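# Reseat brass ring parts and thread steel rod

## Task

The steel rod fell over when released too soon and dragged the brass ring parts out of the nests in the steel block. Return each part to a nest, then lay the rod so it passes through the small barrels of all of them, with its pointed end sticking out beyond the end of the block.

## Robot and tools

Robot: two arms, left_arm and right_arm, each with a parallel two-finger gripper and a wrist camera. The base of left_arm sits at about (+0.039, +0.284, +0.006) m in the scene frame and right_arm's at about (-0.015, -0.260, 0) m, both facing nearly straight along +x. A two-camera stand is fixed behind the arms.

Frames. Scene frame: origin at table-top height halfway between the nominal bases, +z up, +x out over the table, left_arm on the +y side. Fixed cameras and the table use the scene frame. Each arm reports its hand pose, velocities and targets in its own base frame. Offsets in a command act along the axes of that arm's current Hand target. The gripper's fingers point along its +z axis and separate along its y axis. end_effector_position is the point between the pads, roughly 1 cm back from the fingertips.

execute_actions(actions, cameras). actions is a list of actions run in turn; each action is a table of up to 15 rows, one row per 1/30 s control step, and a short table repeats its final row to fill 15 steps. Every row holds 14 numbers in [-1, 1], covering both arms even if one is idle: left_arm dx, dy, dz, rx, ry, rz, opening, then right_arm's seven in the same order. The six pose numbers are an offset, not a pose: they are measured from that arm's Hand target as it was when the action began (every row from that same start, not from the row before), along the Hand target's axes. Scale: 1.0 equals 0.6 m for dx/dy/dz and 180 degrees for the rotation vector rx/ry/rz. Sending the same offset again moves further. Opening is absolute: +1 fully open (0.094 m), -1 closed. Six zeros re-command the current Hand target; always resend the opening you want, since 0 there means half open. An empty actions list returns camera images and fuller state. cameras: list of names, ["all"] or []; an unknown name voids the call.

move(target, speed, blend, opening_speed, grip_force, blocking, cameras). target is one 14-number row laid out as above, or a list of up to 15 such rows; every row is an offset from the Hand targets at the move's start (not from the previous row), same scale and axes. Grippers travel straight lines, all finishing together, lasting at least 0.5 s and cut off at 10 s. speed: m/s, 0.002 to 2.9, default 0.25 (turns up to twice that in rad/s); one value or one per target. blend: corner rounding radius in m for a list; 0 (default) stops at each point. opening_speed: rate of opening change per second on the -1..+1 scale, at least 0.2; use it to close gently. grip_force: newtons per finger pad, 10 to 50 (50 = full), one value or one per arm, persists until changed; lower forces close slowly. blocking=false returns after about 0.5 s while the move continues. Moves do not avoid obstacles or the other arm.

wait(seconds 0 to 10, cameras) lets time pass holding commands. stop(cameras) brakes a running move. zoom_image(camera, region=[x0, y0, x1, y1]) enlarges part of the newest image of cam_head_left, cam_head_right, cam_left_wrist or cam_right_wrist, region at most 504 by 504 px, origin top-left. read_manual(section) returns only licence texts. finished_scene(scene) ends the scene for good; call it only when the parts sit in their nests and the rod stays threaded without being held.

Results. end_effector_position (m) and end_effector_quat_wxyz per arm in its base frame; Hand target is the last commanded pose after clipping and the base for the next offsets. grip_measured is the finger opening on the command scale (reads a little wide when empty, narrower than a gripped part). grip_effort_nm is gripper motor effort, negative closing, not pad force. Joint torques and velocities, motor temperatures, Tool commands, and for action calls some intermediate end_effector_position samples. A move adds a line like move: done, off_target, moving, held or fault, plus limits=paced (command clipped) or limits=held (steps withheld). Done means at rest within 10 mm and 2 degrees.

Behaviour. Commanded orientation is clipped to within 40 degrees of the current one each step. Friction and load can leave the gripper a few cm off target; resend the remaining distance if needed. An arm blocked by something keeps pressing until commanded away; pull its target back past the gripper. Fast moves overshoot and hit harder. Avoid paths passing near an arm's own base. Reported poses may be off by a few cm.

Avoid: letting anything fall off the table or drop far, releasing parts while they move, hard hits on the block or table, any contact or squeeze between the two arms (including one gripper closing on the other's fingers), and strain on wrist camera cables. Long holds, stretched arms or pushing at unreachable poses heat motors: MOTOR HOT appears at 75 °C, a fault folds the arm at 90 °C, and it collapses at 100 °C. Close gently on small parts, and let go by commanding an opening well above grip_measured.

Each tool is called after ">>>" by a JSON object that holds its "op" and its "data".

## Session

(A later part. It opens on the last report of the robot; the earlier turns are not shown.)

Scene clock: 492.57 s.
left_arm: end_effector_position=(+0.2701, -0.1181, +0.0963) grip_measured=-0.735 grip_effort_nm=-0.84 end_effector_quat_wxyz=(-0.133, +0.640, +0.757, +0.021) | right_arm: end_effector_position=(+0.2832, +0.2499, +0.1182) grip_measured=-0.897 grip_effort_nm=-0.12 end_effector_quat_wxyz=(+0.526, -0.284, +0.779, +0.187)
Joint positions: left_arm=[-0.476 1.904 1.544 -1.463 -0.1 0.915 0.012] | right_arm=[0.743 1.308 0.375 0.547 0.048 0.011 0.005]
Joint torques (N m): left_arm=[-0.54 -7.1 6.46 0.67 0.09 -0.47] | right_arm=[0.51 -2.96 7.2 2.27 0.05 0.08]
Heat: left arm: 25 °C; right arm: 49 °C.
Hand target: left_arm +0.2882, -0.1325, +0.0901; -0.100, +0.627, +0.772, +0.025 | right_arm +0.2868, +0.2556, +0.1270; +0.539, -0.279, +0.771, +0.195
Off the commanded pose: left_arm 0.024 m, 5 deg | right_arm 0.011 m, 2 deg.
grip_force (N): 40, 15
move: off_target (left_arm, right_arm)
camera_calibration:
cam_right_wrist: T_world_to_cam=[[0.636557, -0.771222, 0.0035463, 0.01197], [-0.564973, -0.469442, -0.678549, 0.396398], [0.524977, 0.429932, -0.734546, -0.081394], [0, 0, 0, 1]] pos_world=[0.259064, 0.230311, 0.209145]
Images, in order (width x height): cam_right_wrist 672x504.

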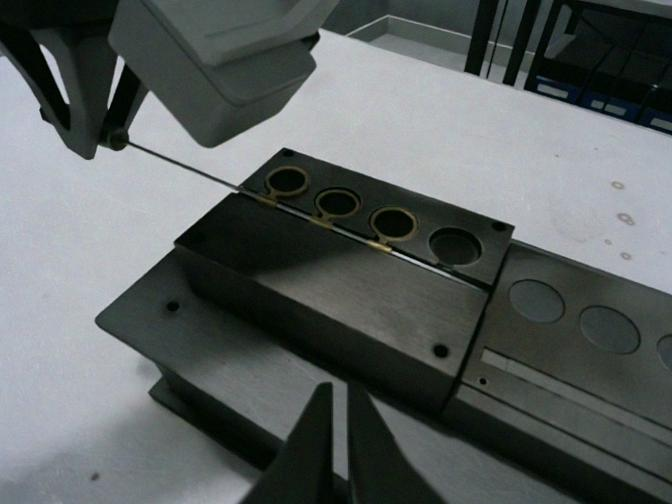

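>>> {"op": "move", "data": {"target": [-0.0049, 0, -0.001, 0, 0, 0, -0.95, 0, 0, 0, 0, 0, 0, -0.9], "speed": 0.015, "cameras": ["cam_right_wrist"]}}

>>> {"op": "zoom_image", "data": {"camera": "cam_right_wrist", "region": [235, 145, 455, 295]}}

Scene clock: 493.87 s.
left_arm: end_effector_position=(+0.2706, -0.1215, +0.0962) grip_measured=-0.735 grip_effort_nm=-0.84 end_effector_quat_wxyz=(-0.133, +0.640, +0.757, +0.022) | right_arm: end_effector_position=(+0.2832, +0.2499, +0.1182) grip_measured=-0.897 grip_effort_nm=-0.12 end_effector_quat_wxyz=(+0.526, -0.284, +0.779, +0.187)
Joint positions: left_arm=[-0.485 1.91 1.553 -1.465 -0.099 0.905 0.012] | right_arm=[0.743 1.308 0.375 0.547 0.048 0.011 0.005]
Joint torques (N m): left_arm=[-0.4 -6.97 6.48 0.65 0.1 -0.41] | right_arm=[0.53 -2.96 7.21 2.27 0.05 0.09]
Heat: left arm: 25 °C; right arm: 49 °C.
Hand target: left_arm +0.2889, -0.1353, +0.0902; -0.100, +0.627, +0.772, +0.025 | right_arm +0.2868, +0.2556, +0.1270; +0.539, -0.279, +0.771, +0.195
Off the commanded pose: left_arm 0.024 m, 4 deg | right_arm 0.011 m, 2 deg.
grip_force (N): 40, 15
move: off_target (left_arm, right_arm)
camera_calibration:
cam_right_wrist: T_world_to_cam=[[0.636557, -0.771222, 0.0035463, 0.01197], [-0.564973, -0.469442, -0.678549, 0.396398], [0.524977, 0.429932, -0.734546, -0.081394], [0, 0, 0, 1]] pos_world=[0.259064, 0.230311, 0.209145]
Images, in order (width x height): cam_right_wrist 672x504.

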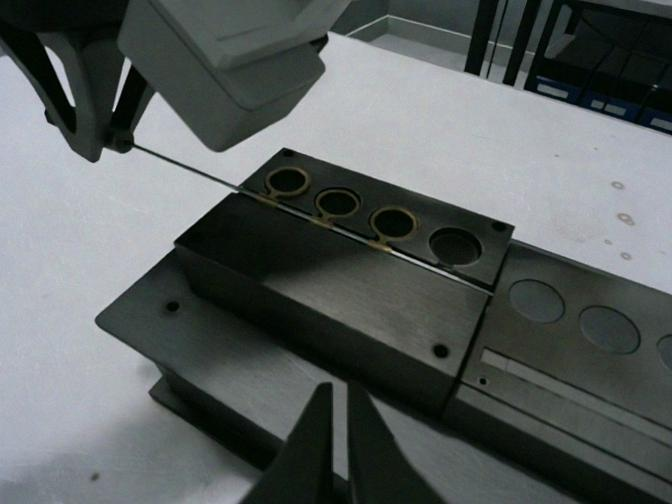

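Scaled by 2.291 from the camera's 672x504 image, which has a finer 960x720 frame.

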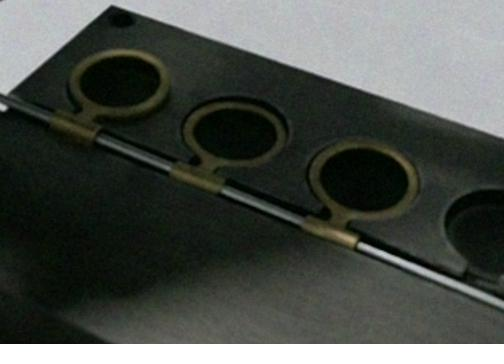

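>>> {"op": "move", "data": {"target": [-0.0065, 0, -0.0013, 0, 0, 0, -0.95, 0, 0, 0, 0, 0, 0, -0.9], "speed": 0.015, "cameras": ["cam_right_wrist"]}}

>>> {"op": "zoom_image", "data": {"camera": "cam_right_wrist", "region": [235, 145, 455, 295]}}

Scene clock: 495.37 s.
left_arm: end_effector_position=(+0.2720, -0.1258, +0.0956) grip_measured=-0.735 grip_effort_nm=-0.84 end_effector_quat_wxyz=(-0.131, +0.640, +0.756, +0.021) | right_arm: end_effector_position=(+0.2832, +0.2499, +0.1182) grip_measured=-0.897 grip_effort_nm=-0.12 end_effector_quat_wxyz=(+0.526, -0.284, +0.779, +0.187)
Joint positions: left_arm=[-0.494 1.921 1.565 -1.465 -0.095 0.899 0.012] | right_arm=[0.743 1.308 0.375 0.547 0.048 0.011 0.005]
Joint torques (N m): left_arm=[-0.24 -7.04 6.86 0.62 0.08 -0.42] | right_arm=[0.53 -2.96 7.2 2.27 0.05 0.09]
Heat: left arm: 25 °C; right arm: 49 °C.
Hand target: left_arm +0.2897, -0.1392, +0.0902; -0.100, +0.627, +0.772, +0.025 | right_arm +0.2868, +0.2556, +0.1270; +0.539, -0.279, +0.771, +0.195
Off the commanded pose: left_arm 0.023 m, 4 deg | right_arm 0.011 m, 2 deg.
grip_force (N): 40, 15
move: off_target (left_arm, right_arm)
camera_calibration:
cam_right_wrist: T_world_to_cam=[[0.636557, -0.771222, 0.0035463, 0.01197], [-0.564973, -0.469442, -0.678549, 0.396398], [0.524977, 0.429932, -0.734546, -0.081394], [0, 0, 0, 1]] pos_world=[0.259064, 0.230311, 0.209145]
Images, in order (width x height): cam_right_wrist 672x504.

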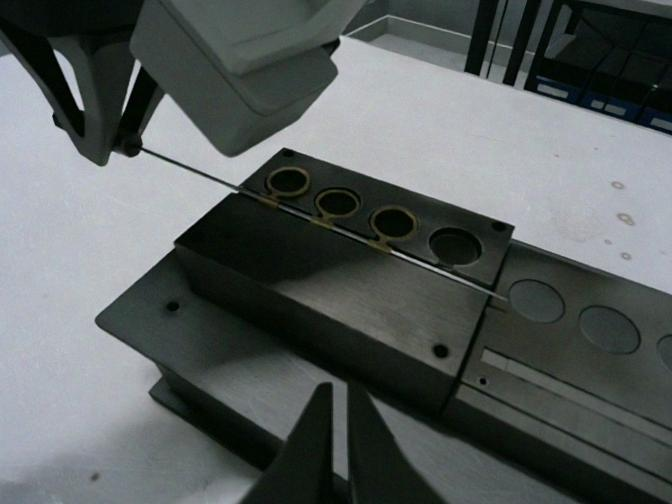

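Scaled by 2.291 from the camera's 672x504 image, which has a finer 960x720 frame.

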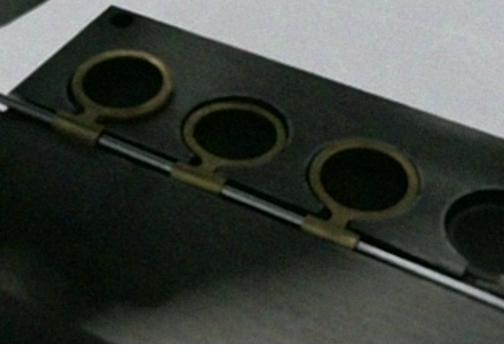

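>>> {"op": "zoom_image", "data": {"camera": "cam_right_wrist", "region": [235, 155, 335, 230]}}

>>> {"op": "wait", "data": {"seconds": 0.1, "cameras": ["cam_left_wrist"]}}

Scaled by 5.040 from the camera's 672x504 image, which has a finer 960x720 frame.

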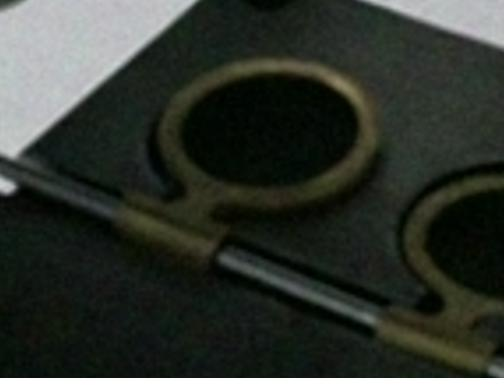

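Scene clock: 496.27 s.
left_arm: end_effector_position=(+0.2719, -0.1259, +0.0956) grip_measured=-0.735 grip_effort_nm=-0.84 end_effector_quat_wxyz=(-0.131, +0.640, +0.756, +0.021) | right_arm: end_effector_position=(+0.2832, +0.2499, +0.1182) grip_measured=-0.897 grip_effort_nm=-0.12 end_effector_quat_wxyz=(+0.526, -0.284, +0.779, +0.187)
Joint positions: left_arm=[-0.494 1.921 1.565 -1.465 -0.095 0.899 0.012] | right_arm=[0.743 1.308 0.375 0.547 0.048 0.011 0.005]
Joint torques (N m): left_arm=[-0.43 -7.09 6.57 0.6 0.09 -0.44] | right_arm=[0.51 -2.95 7.23 2.27 0.06 0.09]
Heat: left arm: 25 °C; right arm: 49 °C.
Hand target: left_arm +0.2897, -0.1392, +0.0902; -0.100, +0.627, +0.772, +0.025 | right_arm +0.2868, +0.2556, +0.1270; +0.539, -0.279, +0.771, +0.195
Tool commands: left_gripper/opening=-0.95 right_gripper/opening=-0.9
Off the commanded pose: left_arm 0.023 m, 4 deg | right_arm 0.011 m, 2 deg.
grip_force (N): 40, 15
wait: 0.10 s; at rest from the start
camera_calibration:
cam_left_wrist: T_world_to_cam=[[-0.976125, -0.17448, 0.129371, 0.231757], [-0.0624124, 0.795789, 0.602349, 0.0970675], [-0.20805, 0.579893, -0.787679, 0.296491], [0, 0, 0, 1]] pos_world=[0.293967, -0.208741, 0.145088]
Images, in order (width x height): cam_left_wrist 672x504.

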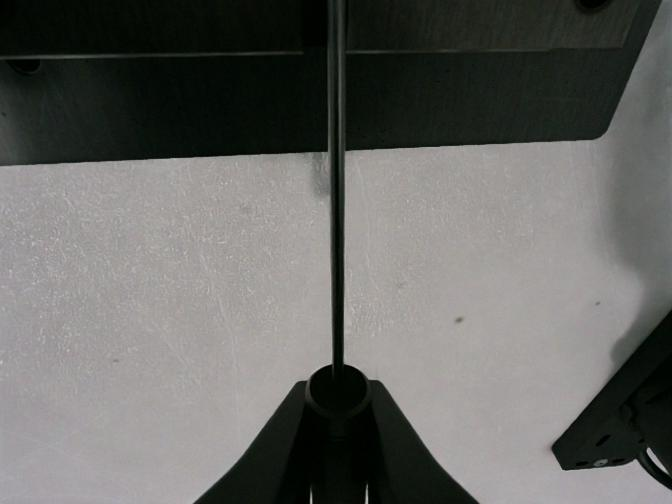

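>>> {"op": "zoom_image", "data": {"camera": "cam_left_wrist", "region": [270, 0, 400, 98]}}

Scaled by 3.877 from the camera's 672x504 image, which has a finer 960x720 frame.

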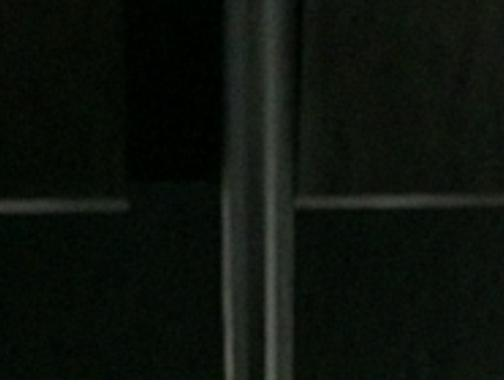

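>>> {"op": "move", "data": {"target": [-0.0034, 0.004, -0.001, 0, 0, 0, -0.95, 0, 0, 0, 0, 0, 0, -0.9], "speed": 0.015, "cameras": ["cam_left_wrist", "cam_right_wrist"]}}

>>> {"op": "zoom_image", "data": {"camera": "cam_right_wrist", "region": [235, 145, 455, 295]}}

>>> {"op": "zoom_image", "data": {"camera": "cam_left_wrist", "region": [270, 0, 400, 98]}}

Scene clock: 500.87 s.
left_arm: end_effector_position=(+0.2725, -0.1271, +0.0959) grip_measured=-0.735 grip_effort_nm=-0.84 end_effector_quat_wxyz=(-0.135, +0.641, +0.756, +0.019) | right_arm: end_effector_position=(+0.2832, +0.2499, +0.1182) grip_measured=-0.897 grip_effort_nm=-0.12 end_effector_quat_wxyz=(+0.526, -0.284, +0.779, +0.187)
Joint positions: left_arm=[-0.495 1.933 1.581 -1.477 -0.092 0.899 0.012] | right_arm=[0.743 1.308 0.375 0.547 0.048 0.011 0.005]
Joint torques (N m): left_arm=[-0.1 -7.24 6.69 0.7 0.09 -0.44] | right_arm=[0.5 -2.96 7.21 2.27 0.05 0.09]
Heat: left arm: 25 °C; right arm: 49 °C.
Hand target: left_arm +0.2925, -0.1408, +0.0901; -0.100, +0.627, +0.772, +0.025 | right_arm +0.2868, +0.2556, +0.1270; +0.539, -0.279, +0.771, +0.195
Off the commanded pose: left_arm 0.025 m, 5 deg | right_arm 0.011 m, 2 deg.
grip_force (N): 40, 15
move: off_target (left_arm, right_arm)
camera_calibration:
cam_left_wrist: T_world_to_cam=[[-0.975034, -0.174321, 0.137553, 0.230959], [-0.056745, 0.794488, 0.604623, 0.0959031], [-0.214683, 0.581722, -0.784545, 0.299311], [0, 0, 0, 1]] pos_world=[0.294892, -0.210049, 0.145069]
cam_right_wrist: T_world_to_cam=[[0.636557, -0.771222, 0.0035463, 0.01197], [-0.564973, -0.469442, -0.678549, 0.396398], [0.524977, 0.429932, -0.734546, -0.081394], [0, 0, 0, 1]] pos_world=[0.259064, 0.230311, 0.209145]
Images, in order (width x height): cam_left_wrist 672x504, cam_right_wrist 672x504.

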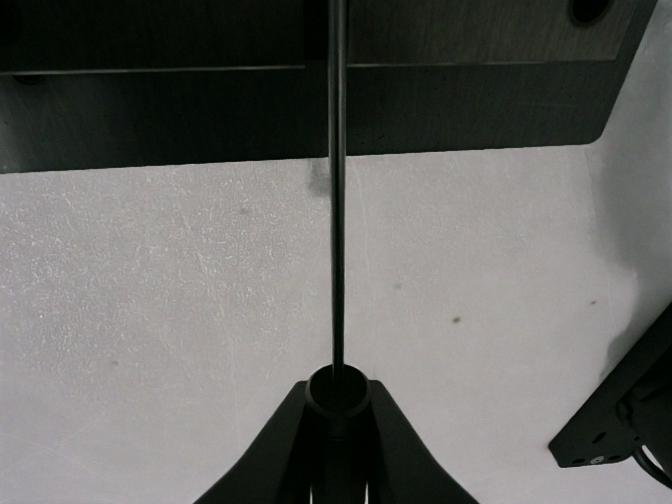

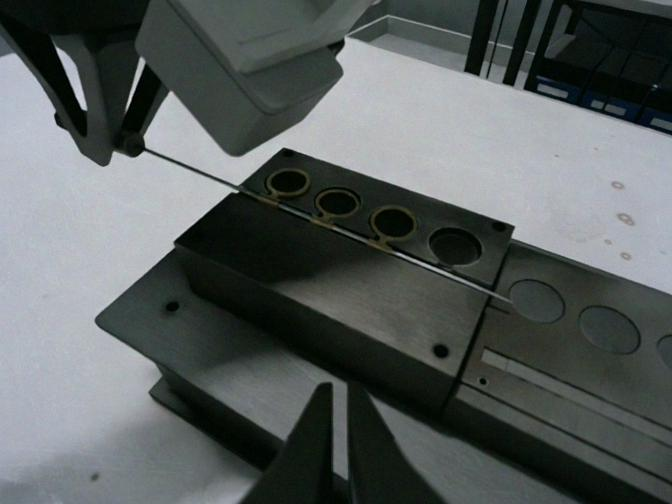

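Scaled by 2.291 from the camera's 672x504 image, which has a finer 960x720 frame.

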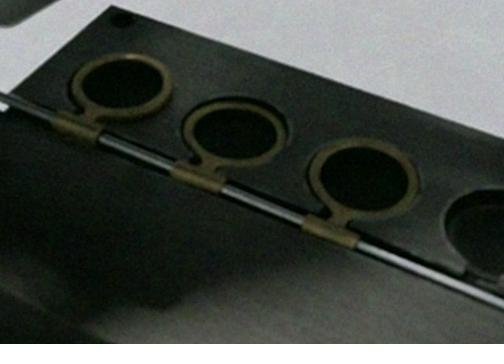

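Scaled by 3.877 from the camera's 672x504 image, which has a finer 960x720 frame.

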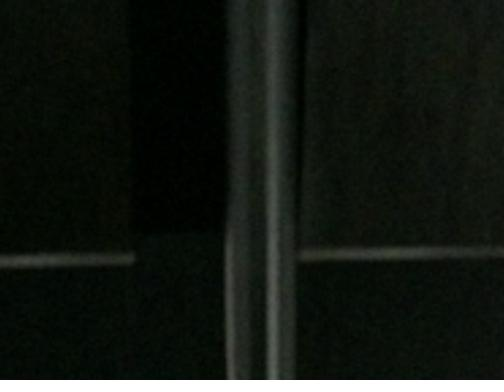

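>>> {"op": "move", "data": {"target": [-0.0034, 0.004, -0.001, 0, 0, 0, -0.95, 0, 0, 0, 0, 0, 0, -0.9], "speed": 0.015, "cameras": ["cam_left_wrist", "cam_right_wrist"]}}

>>> {"op": "zoom_image", "data": {"camera": "cam_right_wrist", "region": [235, 145, 455, 295]}}

>>> {"op": "zoom_image", "data": {"camera": "cam_left_wrist", "region": [270, 0, 400, 98]}}

Scene clock: 504.30 s.
left_arm: end_effector_position=(+0.2728, -0.1275, +0.0968) grip_measured=-0.735 grip_effort_nm=-0.84 end_effector_quat_wxyz=(-0.140, +0.640, +0.755, +0.017) | right_arm: end_effector_position=(+0.2832, +0.2499, +0.1182) grip_measured=-0.897 grip_effort_nm=-0.12 end_effector_quat_wxyz=(+0.526, -0.284, +0.779, +0.187)
Joint positions: left_arm=[-0.495 1.944 1.598 -1.493 -0.091 0.899 0.012] | right_arm=[0.743 1.308 0.375 0.547 0.048 0.011 0.005]
Joint torques (N m): left_arm=[-0.32 -7.41 6.89 0.77 0.04 -0.48] | right_arm=[0.51 -2.97 7.21 2.27 0.05 0.09]
Heat: left arm: 26 °C; right arm: 49 °C.
Hand target: left_arm +0.2952, -0.1424, +0.0901; -0.100, +0.627, +0.772, +0.025 | right_arm +0.2868, +0.2556, +0.1270; +0.539, -0.279, +0.771, +0.195
Off the commanded pose: left_arm 0.028 m, 5 deg | right_arm 0.011 m, 2 deg.
grip_force (N): 40, 15
move: off_target (left_arm, right_arm)
camera_calibration:
cam_left_wrist: T_world_to_cam=[[-0.973593, -0.175143, 0.146427, 0.229719], [-0.0510698, 0.792251, 0.608055, 0.0935586], [-0.222503, 0.58452, -0.780275, 0.302419], [0, 0, 0, 1]] pos_world=[0.29572, -0.210658, 0.145444]
cam_right_wrist: T_world_to_cam=[[0.636557, -0.771222, 0.0035463, 0.01197], [-0.564973, -0.469442, -0.678549, 0.396398], [0.524977, 0.429932, -0.734546, -0.081394], [0, 0, 0, 1]] pos_world=[0.259064, 0.230311, 0.209145]
Images, in order (width x height): cam_left_wrist 672x504, cam_right_wrist 672x504.

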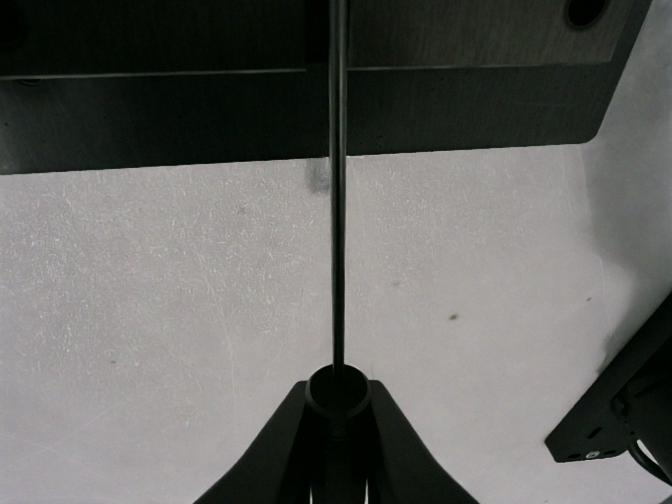

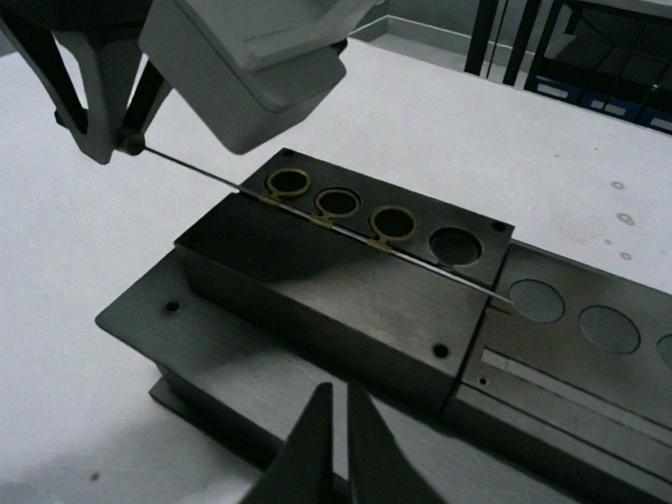

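Scaled by 2.291 from the camera's 672x504 image, which has a finer 960x720 frame.

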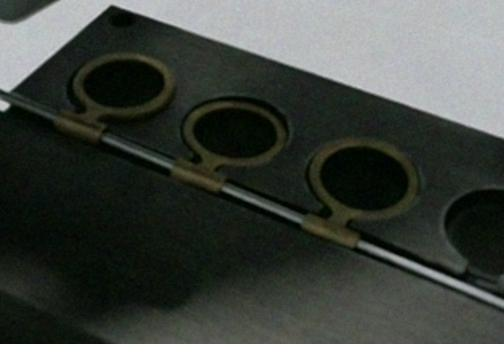

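Scaled by 3.877 from the camera's 672x504 image, which has a finer 960x720 frame.

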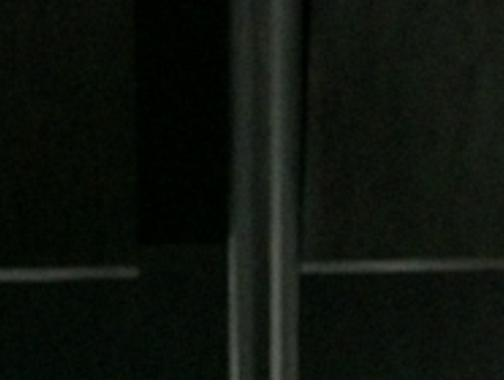

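>>> {"op": "move", "data": {"target": [-0.0037, 0, 0.0018, 0.0008, 0, -0.0045, -0.95, 0, 0, 0, 0, 0, 0, -0.9], "speed": 0.015, "cameras": ["cam_left_wrist", "cam_right_wrist"]}}

>>> {"op": "zoom_image", "data": {"camera": "cam_right_wrist", "region": [235, 145, 455, 295]}}

>>> {"op": "zoom_image", "data": {"camera": "cam_left_wrist", "region": [270, 0, 400, 98]}}

Scene clock: 508.77 s.
left_arm: end_effector_position=(+0.2726, -0.1289, +0.0966) grip_measured=-0.735 grip_effort_nm=-0.84 end_effector_quat_wxyz=(-0.141, +0.639, +0.756, +0.016) | right_arm: end_effector_position=(+0.2832, +0.2499, +0.1182) grip_measured=-0.897 grip_effort_nm=-0.12 end_effector_quat_wxyz=(+0.526, -0.284, +0.779, +0.187)
Joint positions: left_arm=[-0.498 1.95 1.603 -1.497 -0.089 0.893 0.012] | right_arm=[0.743 1.308 0.375 0.547 0.048 0.011 0.005]
Joint torques (N m): left_arm=[-0.24 -7.25 6.65 0.78 0.07 -0.55] | right_arm=[0.51 -2.96 7.2 2.26 0.06 0.08]
Heat: left arm: 26 °C; right arm: 49 °C.
Hand target: left_arm +0.2956, -0.1444, +0.0888; -0.100, +0.622, +0.776, +0.025 | right_arm +0.2868, +0.2556, +0.1270; +0.539, -0.279, +0.771, +0.195
Off the commanded pose: left_arm 0.029 m, 6 deg | right_arm 0.011 m, 2 deg.
grip_force (N): 40, 15
move: off_target (left_arm, right_arm)
camera_calibration:
cam_left_wrist: T_world_to_cam=[[-0.972512, -0.178986, 0.148945, 0.228339], [-0.0524139, 0.791504, 0.608913, 0.0950424], [-0.226877, 0.584368, -0.779128, 0.304084], [0, 0, 0, 1]] pos_world=[0.296034, -0.212054, 0.145038]
cam_right_wrist: T_world_to_cam=[[0.636557, -0.771222, 0.0035463, 0.01197], [-0.564973, -0.469442, -0.678549, 0.396398], [0.524977, 0.429932, -0.734546, -0.081394], [0, 0, 0, 1]] pos_world=[0.259064, 0.230311, 0.209145]
Images, in order (width x height): cam_left_wrist 672x504, cam_right_wrist 672x504.

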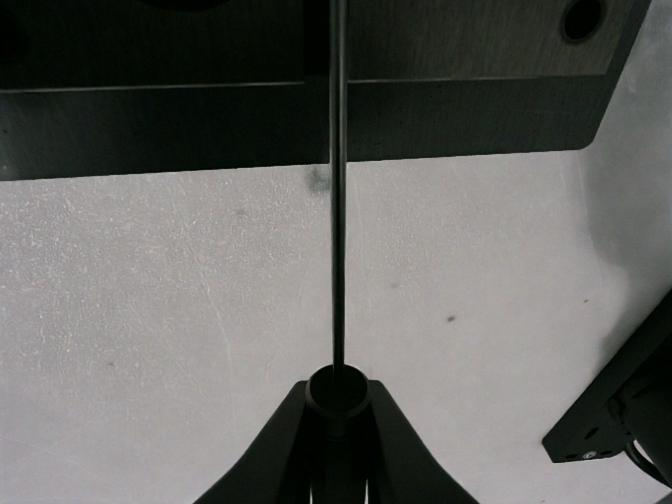

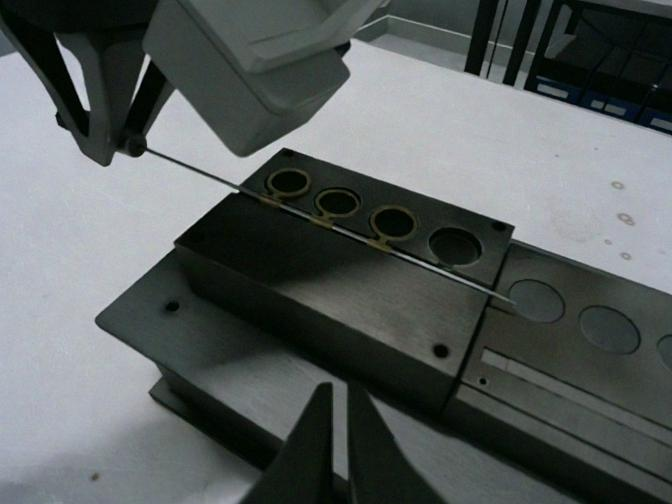

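Scaled by 2.291 from the camera's 672x504 image, which has a finer 960x720 frame.

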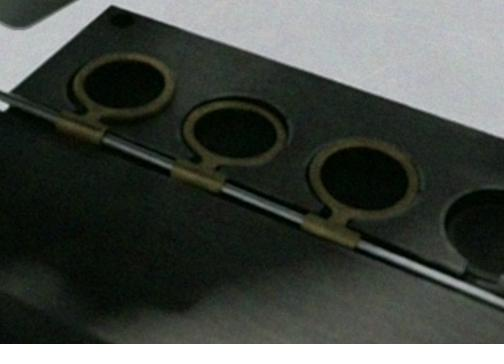

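Scaled by 3.877 from the camera's 672x504 image, which has a finer 960x720 frame.

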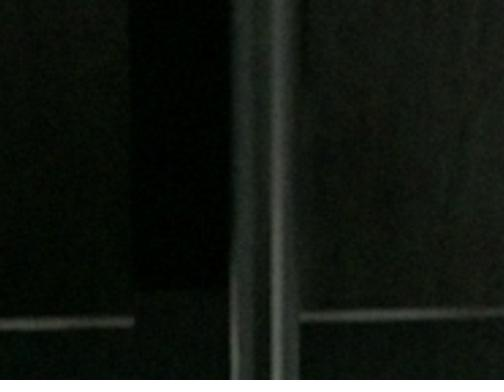

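>>> {"op": "move", "data": {"target": [0.0163, -0.0069, -0.0009, -0.0102, 0.0022, 0.0015, -0.95, 0, 0, 0, 0, 0, 0, -0.9], "speed": 0.02, "cameras": ["cam_right_wrist"]}}

>>> {"op": "zoom_image", "data": {"camera": "cam_right_wrist", "region": [235, 145, 455, 295]}}

Scene clock: 520.27 s.
left_arm: end_effector_position=(+0.2722, -0.1285, +0.0923) grip_measured=-0.735 grip_effort_nm=-0.84 end_effector_quat_wxyz=(-0.142, +0.640, +0.755, +0.019) | right_arm: end_effector_position=(+0.2832, +0.2499, +0.1182) grip_measured=-0.897 grip_effort_nm=-0.12 end_effector_quat_wxyz=(+0.526, -0.284, +0.779, +0.187)
Joint positions: left_arm=[-0.501 1.95 1.586 -1.479 -0.094 0.892 0.012] | right_arm=[0.743 1.308 0.375 0.547 0.048 0.011 0.005]
Joint torques (N m): left_arm=[-0.18 -11.03 3.58 0.91 -0.13 -0.53] | right_arm=[0.51 -2.96 7.21 2.27 0.06 0.09]
Motor temperatures (°C): left_arm=[21 23 26 22 19 22 24] | right_arm=[19 21 27 50 21 21 20]
Heat: left arm: 26 °C; right arm: 50 °C.
Hand target: left_arm +0.2896, -0.1360, +0.0915; -0.093, +0.625, +0.774, +0.039 | right_arm +0.2868, +0.2556, +0.1270; +0.539, -0.279, +0.771, +0.195
Off the commanded pose: left_arm 0.019 m, 7 deg | right_arm 0.011 m, 2 deg.
grip_force (N): 40, 15
move: off_target (left_arm, right_arm)
camera_calibration:
cam_right_wrist: T_world_to_cam=[[0.636557, -0.771222, 0.0035463, 0.01197], [-0.564973, -0.469442, -0.678549, 0.396398], [0.524977, 0.429932, -0.734546, -0.081394], [0, 0, 0, 1]] pos_world=[0.259064, 0.230311, 0.209145]
Images, in order (width x height): cam_right_wrist 672x504.

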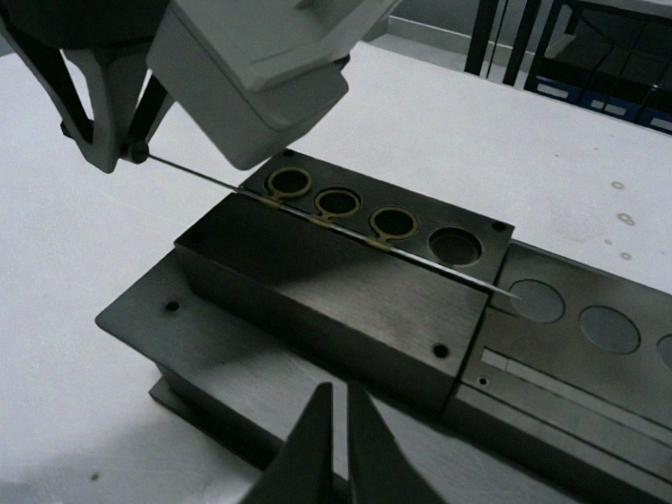

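Scaled by 2.291 from the camera's 672x504 image, which has a finer 960x720 frame.

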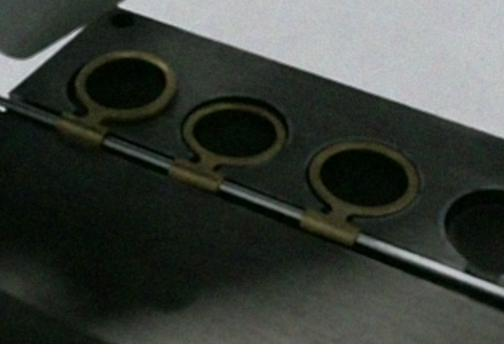

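>>> {"op": "move", "data": {"target": [0.0175, -0.0075, -0.0075, -0.0102, 0.0022, 0.0015, -0.95, 0, 0, 0, 0, 0, 0, -0.9], "speed": 0.02, "cameras": ["cam_right_wrist"]}}

>>> {"op": "zoom_image", "data": {"camera": "cam_right_wrist", "region": [235, 145, 455, 295]}}

Scene clock: 522.30 s.
left_arm: end_effector_position=(+0.2720, -0.1277, +0.0916) grip_measured=-0.735 grip_effort_nm=-0.84 end_effector_quat_wxyz=(-0.119, +0.641, +0.757, +0.029) | right_arm: end_effector_position=(+0.2832, +0.2499, +0.1182) grip_measured=-0.897 grip_effort_nm=-0.12 end_effector_quat_wxyz=(+0.526, -0.284, +0.779, +0.187)
Joint positions: left_arm=[-0.505 1.901 1.528 -1.422 -0.104 0.889 0.012] | right_arm=[0.743 1.308 0.375 0.547 0.048 0.011 0.005]
Joint torques (N m): left_arm=[0.14 -11.62 3.97 0.5 -0.32 -0.4] | right_arm=[0.51 -2.95 7.23 2.26 0.05 0.09]
Heat: left arm: 26 °C; right arm: 50 °C.
Hand target: left_arm +0.2835, -0.1276, +0.0981; -0.086, +0.628, +0.772, +0.053 | right_arm +0.2867, +0.2556, +0.1270; +0.539, -0.279, +0.771, +0.195
Off the commanded pose: left_arm 0.013 m, 5 deg | right_arm 0.011 m, 2 deg.
grip_force (N): 40, 15
move: off_target (left_arm, right_arm)
camera_calibration:
cam_right_wrist: T_world_to_cam=[[0.636557, -0.771222, 0.0035463, 0.01197], [-0.564973, -0.469442, -0.678549, 0.396398], [0.524977, 0.429932, -0.734546, -0.081394], [0, 0, 0, 1]] pos_world=[0.259064, 0.230311, 0.209145]
Images, in order (width x height): cam_right_wrist 672x504.

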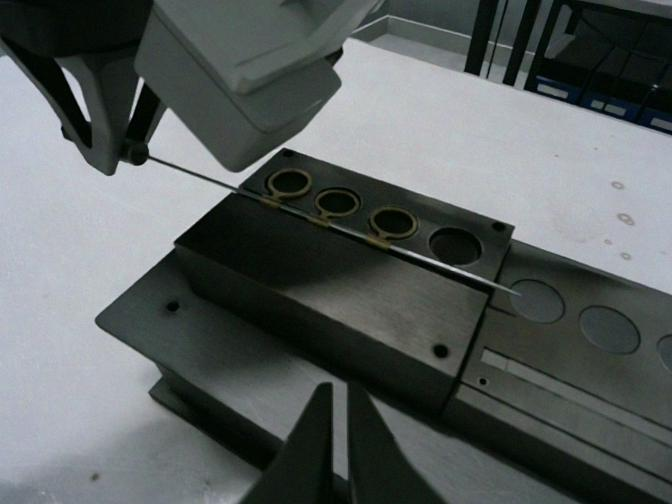

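Scaled by 2.291 from the camera's 672x504 image, which has a finer 960x720 frame.

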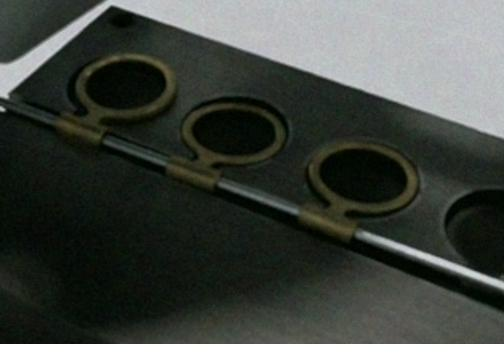

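>>> {"op": "move", "data": {"target": [0.0076, -0.0002, -0.0121, -0.0103, 0.0021, 0.0015, -0.95, 0, 0, 0, 0, 0, 0, -0.9], "speed": 0.02, "cameras": ["cam_right_wrist"]}}

>>> {"op": "zoom_image", "data": {"camera": "cam_right_wrist", "region": [235, 145, 455, 295]}}

Scene clock: 526.50 s.
left_arm: end_effector_position=(+0.2743, -0.1264, +0.0994) grip_measured=-0.735 grip_effort_nm=-0.84 end_effector_quat_wxyz=(-0.105, +0.642, +0.758, +0.044) | right_arm: end_effector_position=(+0.2832, +0.2499, +0.1182) grip_measured=-0.897 grip_effort_nm=-0.12 end_effector_quat_wxyz=(+0.526, -0.284, +0.779, +0.187)
Joint positions: left_arm=[-0.511 1.869 1.522 -1.414 -0.127 0.883 0.012] | right_arm=[0.743 1.308 0.375 0.547 0.048 0.011 0.005]
Joint torques (N m): left_arm=[0.12 -11.26 3.85 0.48 -0.35 -0.33] | right_arm=[0.5 -2.96 7.2 2.27 0.06 0.09]
Heat: left arm: 26 °C; right arm: 50 °C.
Hand target: left_arm +0.2830, -0.1247, +0.1061; -0.078, +0.631, +0.769, +0.068 | right_arm +0.2867, +0.2556, +0.1270; +0.539, -0.279, +0.771, +0.195
Off the commanded pose: left_arm 0.011 m, 4 deg | right_arm 0.011 m, 2 deg.
grip_force (N): 40, 15
move: off_target (left_arm, right_arm)
camera_calibration:
cam_right_wrist: T_world_to_cam=[[0.636557, -0.771222, 0.0035463, 0.01197], [-0.564973, -0.469442, -0.678549, 0.396398], [0.524977, 0.429932, -0.734546, -0.081394], [0, 0, 0, 1]] pos_world=[0.259064, 0.230311, 0.209145]
Images, in order (width x height): cam_right_wrist 672x504.

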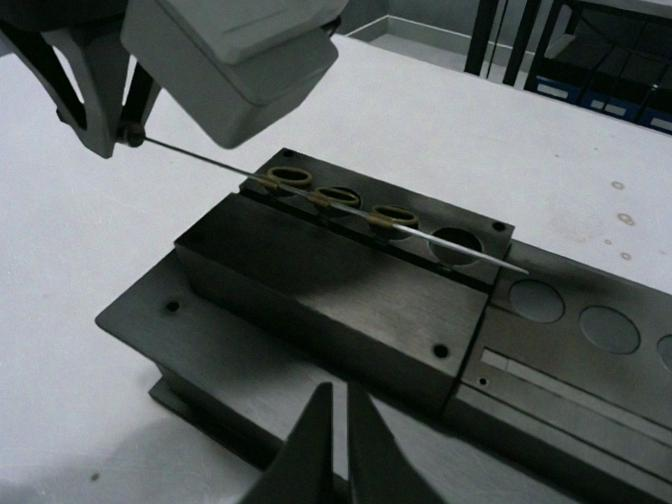

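Scaled by 2.291 from the camera's 672x504 image, which has a finer 960x720 frame.

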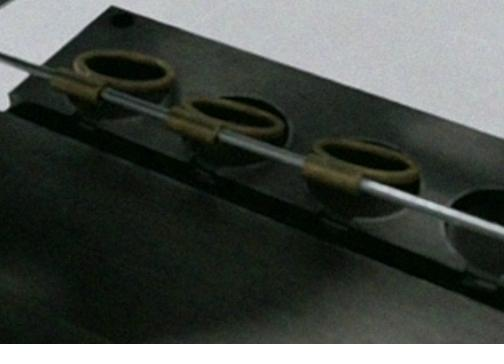

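>>> {"op": "zoom_image", "data": {"camera": "cam_right_wrist", "region": [235, 145, 355, 235]}}

>>> {"op": "zoom_image", "data": {"camera": "cam_right_wrist", "region": [300, 165, 420, 255]}}

>>> {"op": "zoom_image", "data": {"camera": "cam_right_wrist", "region": [340, 180, 540, 330]}}

Scaled by 4.200 from the camera's 672x504 image, which has a finer 960x720 frame.

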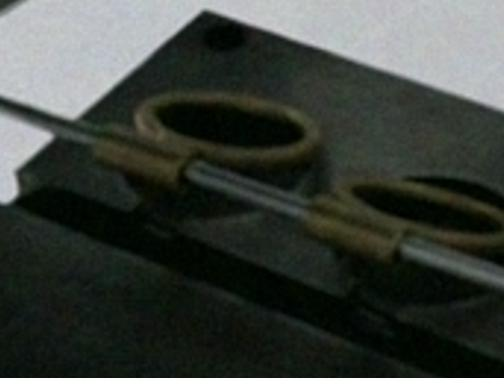

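Scaled by 4.200 from the camera's 672x504 image, which has a finer 960x720 frame.

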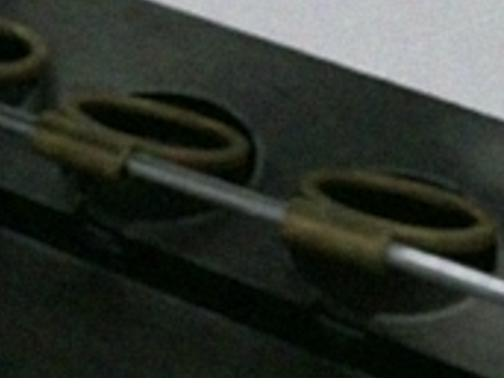

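Scaled by 2.520 from the camera's 672x504 image, which has a finer 960x720 frame.

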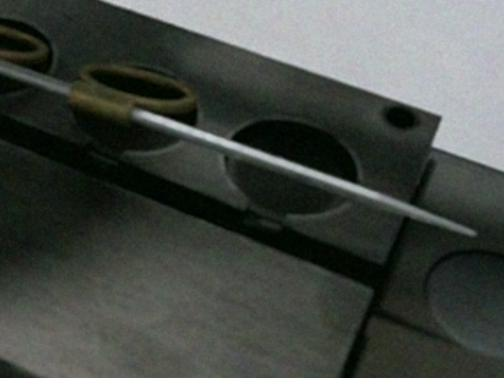

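>>> {"op": "move", "data": {"target": [-0.001, 0, 0.0049, 0, 0, 0, -0.95, 0, 0, 0, 0, 0, 0, -0.9], "speed": 0.015, "cameras": ["cam_right_wrist"]}}

>>> {"op": "zoom_image", "data": {"camera": "cam_right_wrist", "region": [235, 145, 455, 295]}}

Scene clock: 531.07 s.
left_arm: end_effector_position=(+0.2733, -0.1262, +0.0968) grip_measured=-0.735 grip_effort_nm=-0.84 end_effector_quat_wxyz=(-0.106, +0.642, +0.758, +0.044) | right_arm: end_effector_position=(+0.2832, +0.2499, +0.1182) grip_measured=-0.897 grip_effort_nm=-0.12 end_effector_quat_wxyz=(+0.526, -0.284, +0.779, +0.187)
Joint positions: left_arm=[-0.512 1.869 1.511 -1.406 -0.127 0.883 0.012] | right_arm=[0.743 1.308 0.375 0.547 0.048 0.011 0.005]
Joint torques (N m): left_arm=[0.12 -11.11 3.97 0.52 -0.37 -0.33] | right_arm=[0.53 -2.95 7.21 2.27 0.05 0.09]
Heat: left arm: 25 °C; right arm: 50 °C.
Hand target: left_arm +0.2829, -0.1247, +0.1031; -0.078, +0.631, +0.769, +0.067 | right_arm +0.2867, +0.2556, +0.1270; +0.539, -0.279, +0.771, +0.195
Off the commanded pose: left_arm 0.012 m, 5 deg | right_arm 0.011 m, 2 deg.
grip_force (N): 40, 15
move: off_target (left_arm, right_arm)
camera_calibration:
cam_right_wrist: T_world_to_cam=[[0.636557, -0.771222, 0.0035463, 0.01197], [-0.564973, -0.469442, -0.678549, 0.396398], [0.524977, 0.429932, -0.734546, -0.081394], [0, 0, 0, 1]] pos_world=[0.259064, 0.230311, 0.209145]
Images, in order (width x height): cam_right_wrist 672x504.

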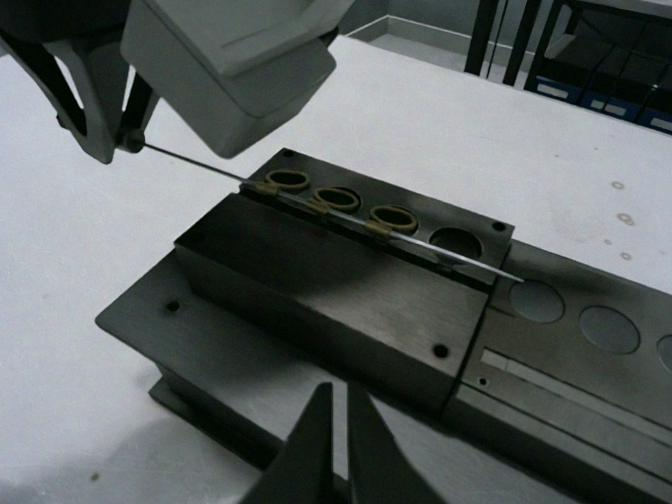

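Scaled by 2.291 from the camera's 672x504 image, which has a finer 960x720 frame.

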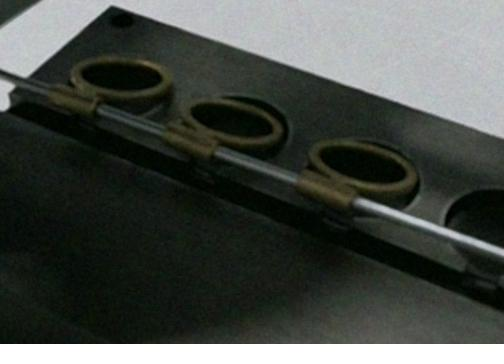

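>>> {"op": "move", "data": {"target": [0, 0, 0, 0, 0.008, 0, -0.95, 0, 0, 0, 0, 0, 0, -0.9], "speed": 0.015, "cameras": ["cam_right_wrist"]}}

>>> {"op": "zoom_image", "data": {"camera": "cam_right_wrist", "region": [235, 145, 455, 295]}}

Scene clock: 535.37 s.
left_arm: end_effector_position=(+0.2735, -0.1265, +0.0972) grip_measured=-0.735 grip_effort_nm=-0.84 end_effector_quat_wxyz=(-0.107, +0.643, +0.757, +0.053) | right_arm: end_effector_position=(+0.2832, +0.2499, +0.1182) grip_measured=-0.897 grip_effort_nm=-0.12 end_effector_quat_wxyz=(+0.526, -0.284, +0.779, +0.187)
Joint positions: left_arm=[-0.522 1.869 1.511 -1.406 -0.143 0.872 0.012] | right_arm=[0.743 1.308 0.375 0.547 0.048 0.011 0.005]
Joint torques (N m): left_arm=[0.08 -9.88 4.93 0.34 -0.37 -0.4] | right_arm=[0.5 -2.97 7.2 2.27 0.05 0.08]
Heat: left arm: 25 °C; right arm: 50 °C.
Hand target: left_arm +0.2830, -0.1246, +0.1031; -0.088, +0.630, +0.768, +0.076 | right_arm +0.2867, +0.2556, +0.1270; +0.539, -0.279, +0.771, +0.195
Off the commanded pose: left_arm 0.011 m, 4 deg | right_arm 0.011 m, 2 deg.
grip_force (N): 40, 15
move: off_target (left_arm, right_arm)
camera_calibration:
cam_right_wrist: T_world_to_cam=[[0.636557, -0.771222, 0.0035463, 0.01197], [-0.564973, -0.469442, -0.678549, 0.396398], [0.524977, 0.429932, -0.734546, -0.081394], [0, 0, 0, 1]] pos_world=[0.259064, 0.230311, 0.209145]
Images, in order (width x height): cam_right_wrist 672x504.

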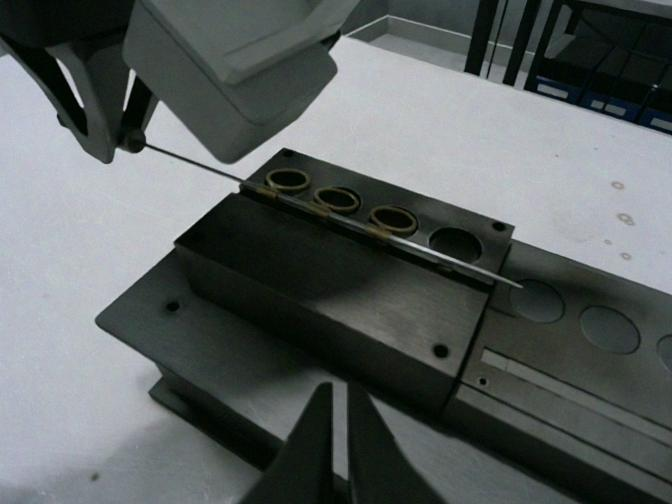

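Scaled by 2.291 from the camera's 672x504 image, which has a finer 960x720 frame.

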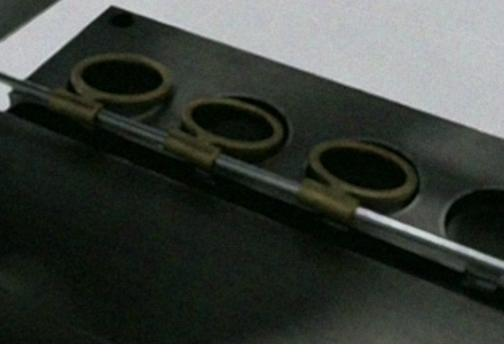

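>>> {"op": "move", "data": {"target": [0.0065, 0, 0.0013, 0, 0.0055, 0, -0.95, 0, 0, 0, 0, 0, 0, -0.9], "speed": 0.015, "cameras": ["cam_right_wrist"]}}

>>> {"op": "zoom_image", "data": {"camera": "cam_right_wrist", "region": [235, 145, 455, 295]}}

Scene clock: 537.27 s.
left_arm: end_effector_position=(+0.2737, -0.1262, +0.0973) grip_measured=-0.735 grip_effort_nm=-0.84 end_effector_quat_wxyz=(-0.107, +0.643, +0.757, +0.054) | right_arm: end_effector_position=(+0.2832, +0.2499, +0.1182) grip_measured=-0.897 grip_effort_nm=-0.12 end_effector_quat_wxyz=(+0.526, -0.284, +0.779, +0.187)
Joint positions: left_arm=[-0.522 1.869 1.511 -1.406 -0.145 0.872 0.012] | right_arm=[0.743 1.308 0.375 0.547 0.048 0.011 0.005]
Joint torques (N m): left_arm=[0.35 -10.04 5.03 0.2 -0.51 -0.39] | right_arm=[0.51 -2.96 7.2 2.27 0.05 0.09]
Heat: left arm: 25 °C; right arm: 50 °C.
Hand target: left_arm +0.2822, -0.1207, +0.1032; -0.095, +0.629, +0.767, +0.081 | right_arm +0.2867, +0.2556, +0.1270; +0.539, -0.279, +0.771, +0.195
Off the commanded pose: left_arm 0.012 m, 4 deg | right_arm 0.011 m, 2 deg.
grip_force (N): 40, 15
move: off_target (left_arm, right_arm)
camera_calibration:
cam_right_wrist: T_world_to_cam=[[0.636557, -0.771222, 0.0035463, 0.01197], [-0.564973, -0.469442, -0.678549, 0.396398], [0.524977, 0.429932, -0.734546, -0.081394], [0, 0, 0, 1]] pos_world=[0.259064, 0.230311, 0.209145]
Images, in order (width x height): cam_right_wrist 672x504.

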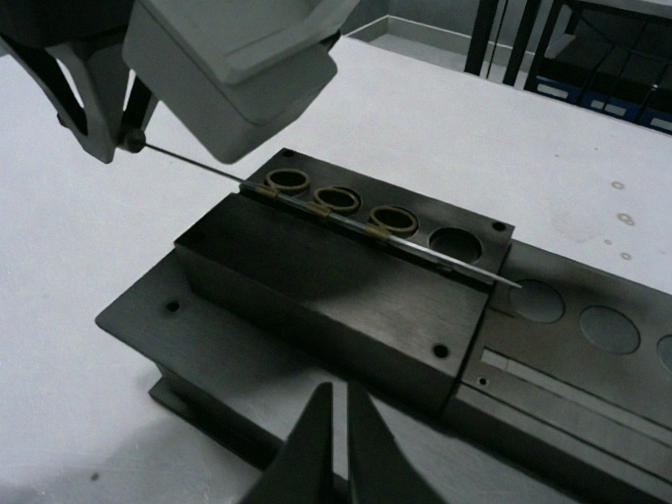

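Scaled by 2.291 from the camera's 672x504 image, which has a finer 960x720 frame.

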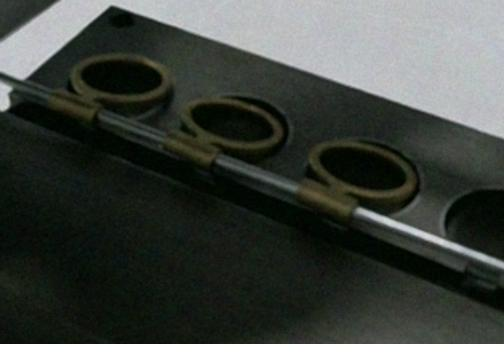

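>>> {"op": "move", "data": {"target": [0.0058, 0, 0.0046, 0, 0.003, 0, -0.95, 0, 0, 0, 0, 0, 0, -0.9], "speed": 0.015, "cameras": ["cam_right_wrist"]}}

>>> {"op": "zoom_image", "data": {"camera": "cam_right_wrist", "region": [235, 145, 455, 295]}}

Scene clock: 538.67 s.
left_arm: end_effector_position=(+0.2738, -0.1259, +0.0973) grip_measured=-0.735 grip_effort_nm=-0.84 end_effector_quat_wxyz=(-0.107, +0.643, +0.757, +0.055) | right_arm: end_effector_position=(+0.2832, +0.2499, +0.1182) grip_measured=-0.897 grip_effort_nm=-0.12 end_effector_quat_wxyz=(+0.526, -0.284, +0.779, +0.187)
Joint positions: left_arm=[-0.522 1.869 1.511 -1.406 -0.146 0.872 0.012] | right_arm=[0.743 1.308 0.375 0.547 0.048 0.011 0.005]
Joint torques (N m): left_arm=[0.68 -10.02 4.03 0.32 -0.56 -0.34] | right_arm=[0.51 -2.97 7.21 2.27 0.05 0.09]
Heat: left arm: 25 °C; right arm: 50 °C.
Hand target: left_arm +0.2814, -0.1167, +0.1014; -0.098, +0.629, +0.767, +0.084 | right_arm +0.2867, +0.2556, +0.1270; +0.539, -0.279, +0.771, +0.195
Off the commanded pose: left_arm 0.013 m, 4 deg | right_arm 0.011 m, 2 deg.
grip_force (N): 40, 15
move: off_target (left_arm, right_arm)
camera_calibration:
cam_right_wrist: T_world_to_cam=[[0.636557, -0.771222, 0.0035463, 0.01197], [-0.564973, -0.469442, -0.678549, 0.396398], [0.524977, 0.429932, -0.734546, -0.081394], [0, 0, 0, 1]] pos_world=[0.259064, 0.230311, 0.209145]
Images, in order (width x height): cam_right_wrist 672x504.

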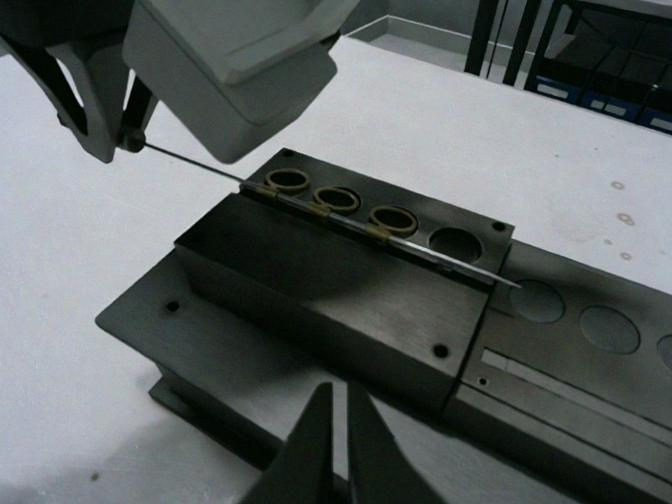

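Scaled by 2.291 from the camera's 672x504 image, which has a finer 960x720 frame.

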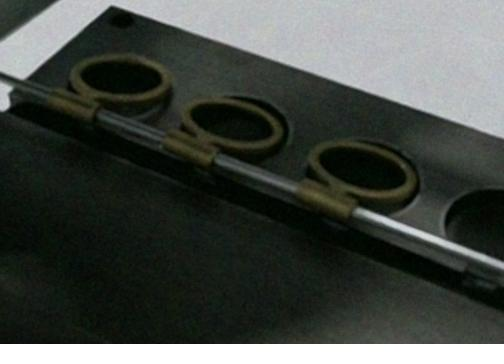

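>>> {"op": "move", "data": {"target": [0.0026, 0, 0.0040, 0, 0.001, 0, -0.95, 0, 0, 0, 0, 0, 0, -0.9], "speed": 0.015, "cameras": ["cam_right_wrist"]}}

>>> {"op": "zoom_image", "data": {"camera": "cam_right_wrist", "region": [235, 145, 455, 295]}}

Scene clock: 539.93 s.
left_arm: end_effector_position=(+0.2725, -0.1212, +0.0952) grip_measured=-0.735 grip_effort_nm=-0.84 end_effector_quat_wxyz=(-0.115, +0.643, +0.755, +0.063) | right_arm: end_effector_position=(+0.2832, +0.2499, +0.1182) grip_measured=-0.897 grip_effort_nm=-0.12 end_effector_quat_wxyz=(+0.526, -0.284, +0.779, +0.187)
Joint positions: left_arm=[-0.522 1.869 1.498 -1.406 -0.166 0.872 0.012] | right_arm=[0.743 1.308 0.375 0.547 0.048 0.011 0.005]
Joint torques (N m): left_arm=[0.95 -10.39 3.97 0.35 -0.39 -0.33] | right_arm=[0.51 -2.97 7.19 2.27 0.05 0.09]
Heat: left arm: 25 °C; right arm: 50 °C.
Hand target: left_arm +0.2810, -0.1146, +0.0995; -0.100, +0.629, +0.766, +0.085 | right_arm +0.2867, +0.2556, +0.1270; +0.539, -0.279, +0.771, +0.195
Off the commanded pose: left_arm 0.012 m, 4 deg | right_arm 0.011 m, 2 deg.
grip_force (N): 40, 15
move: off_target (left_arm, right_arm)
camera_calibration:
cam_right_wrist: T_world_to_cam=[[0.636557, -0.771222, 0.0035463, 0.01197], [-0.564973, -0.469442, -0.678549, 0.396398], [0.524977, 0.429932, -0.734546, -0.081394], [0, 0, 0, 1]] pos_world=[0.259064, 0.230311, 0.209145]
Images, in order (width x height): cam_right_wrist 672x504.

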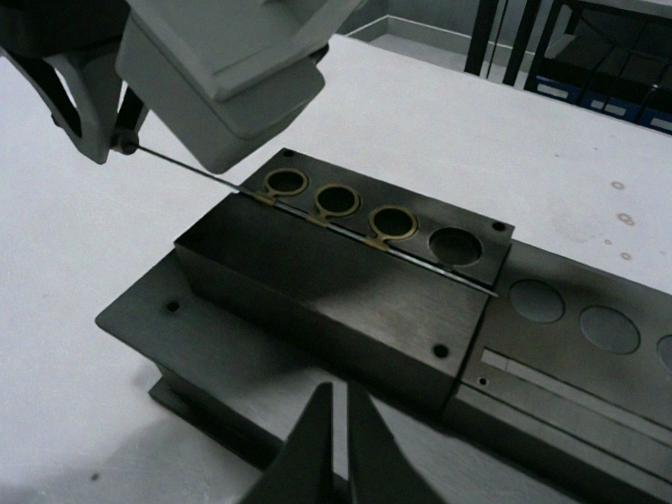

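Scaled by 2.291 from the camera's 672x504 image, which has a finer 960x720 frame.

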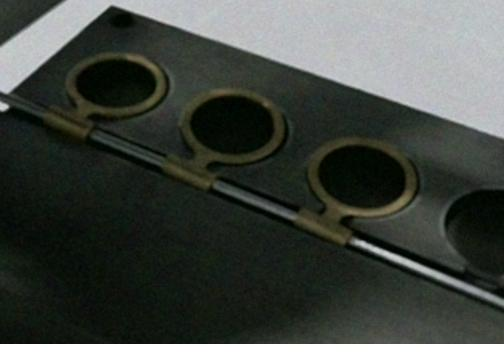

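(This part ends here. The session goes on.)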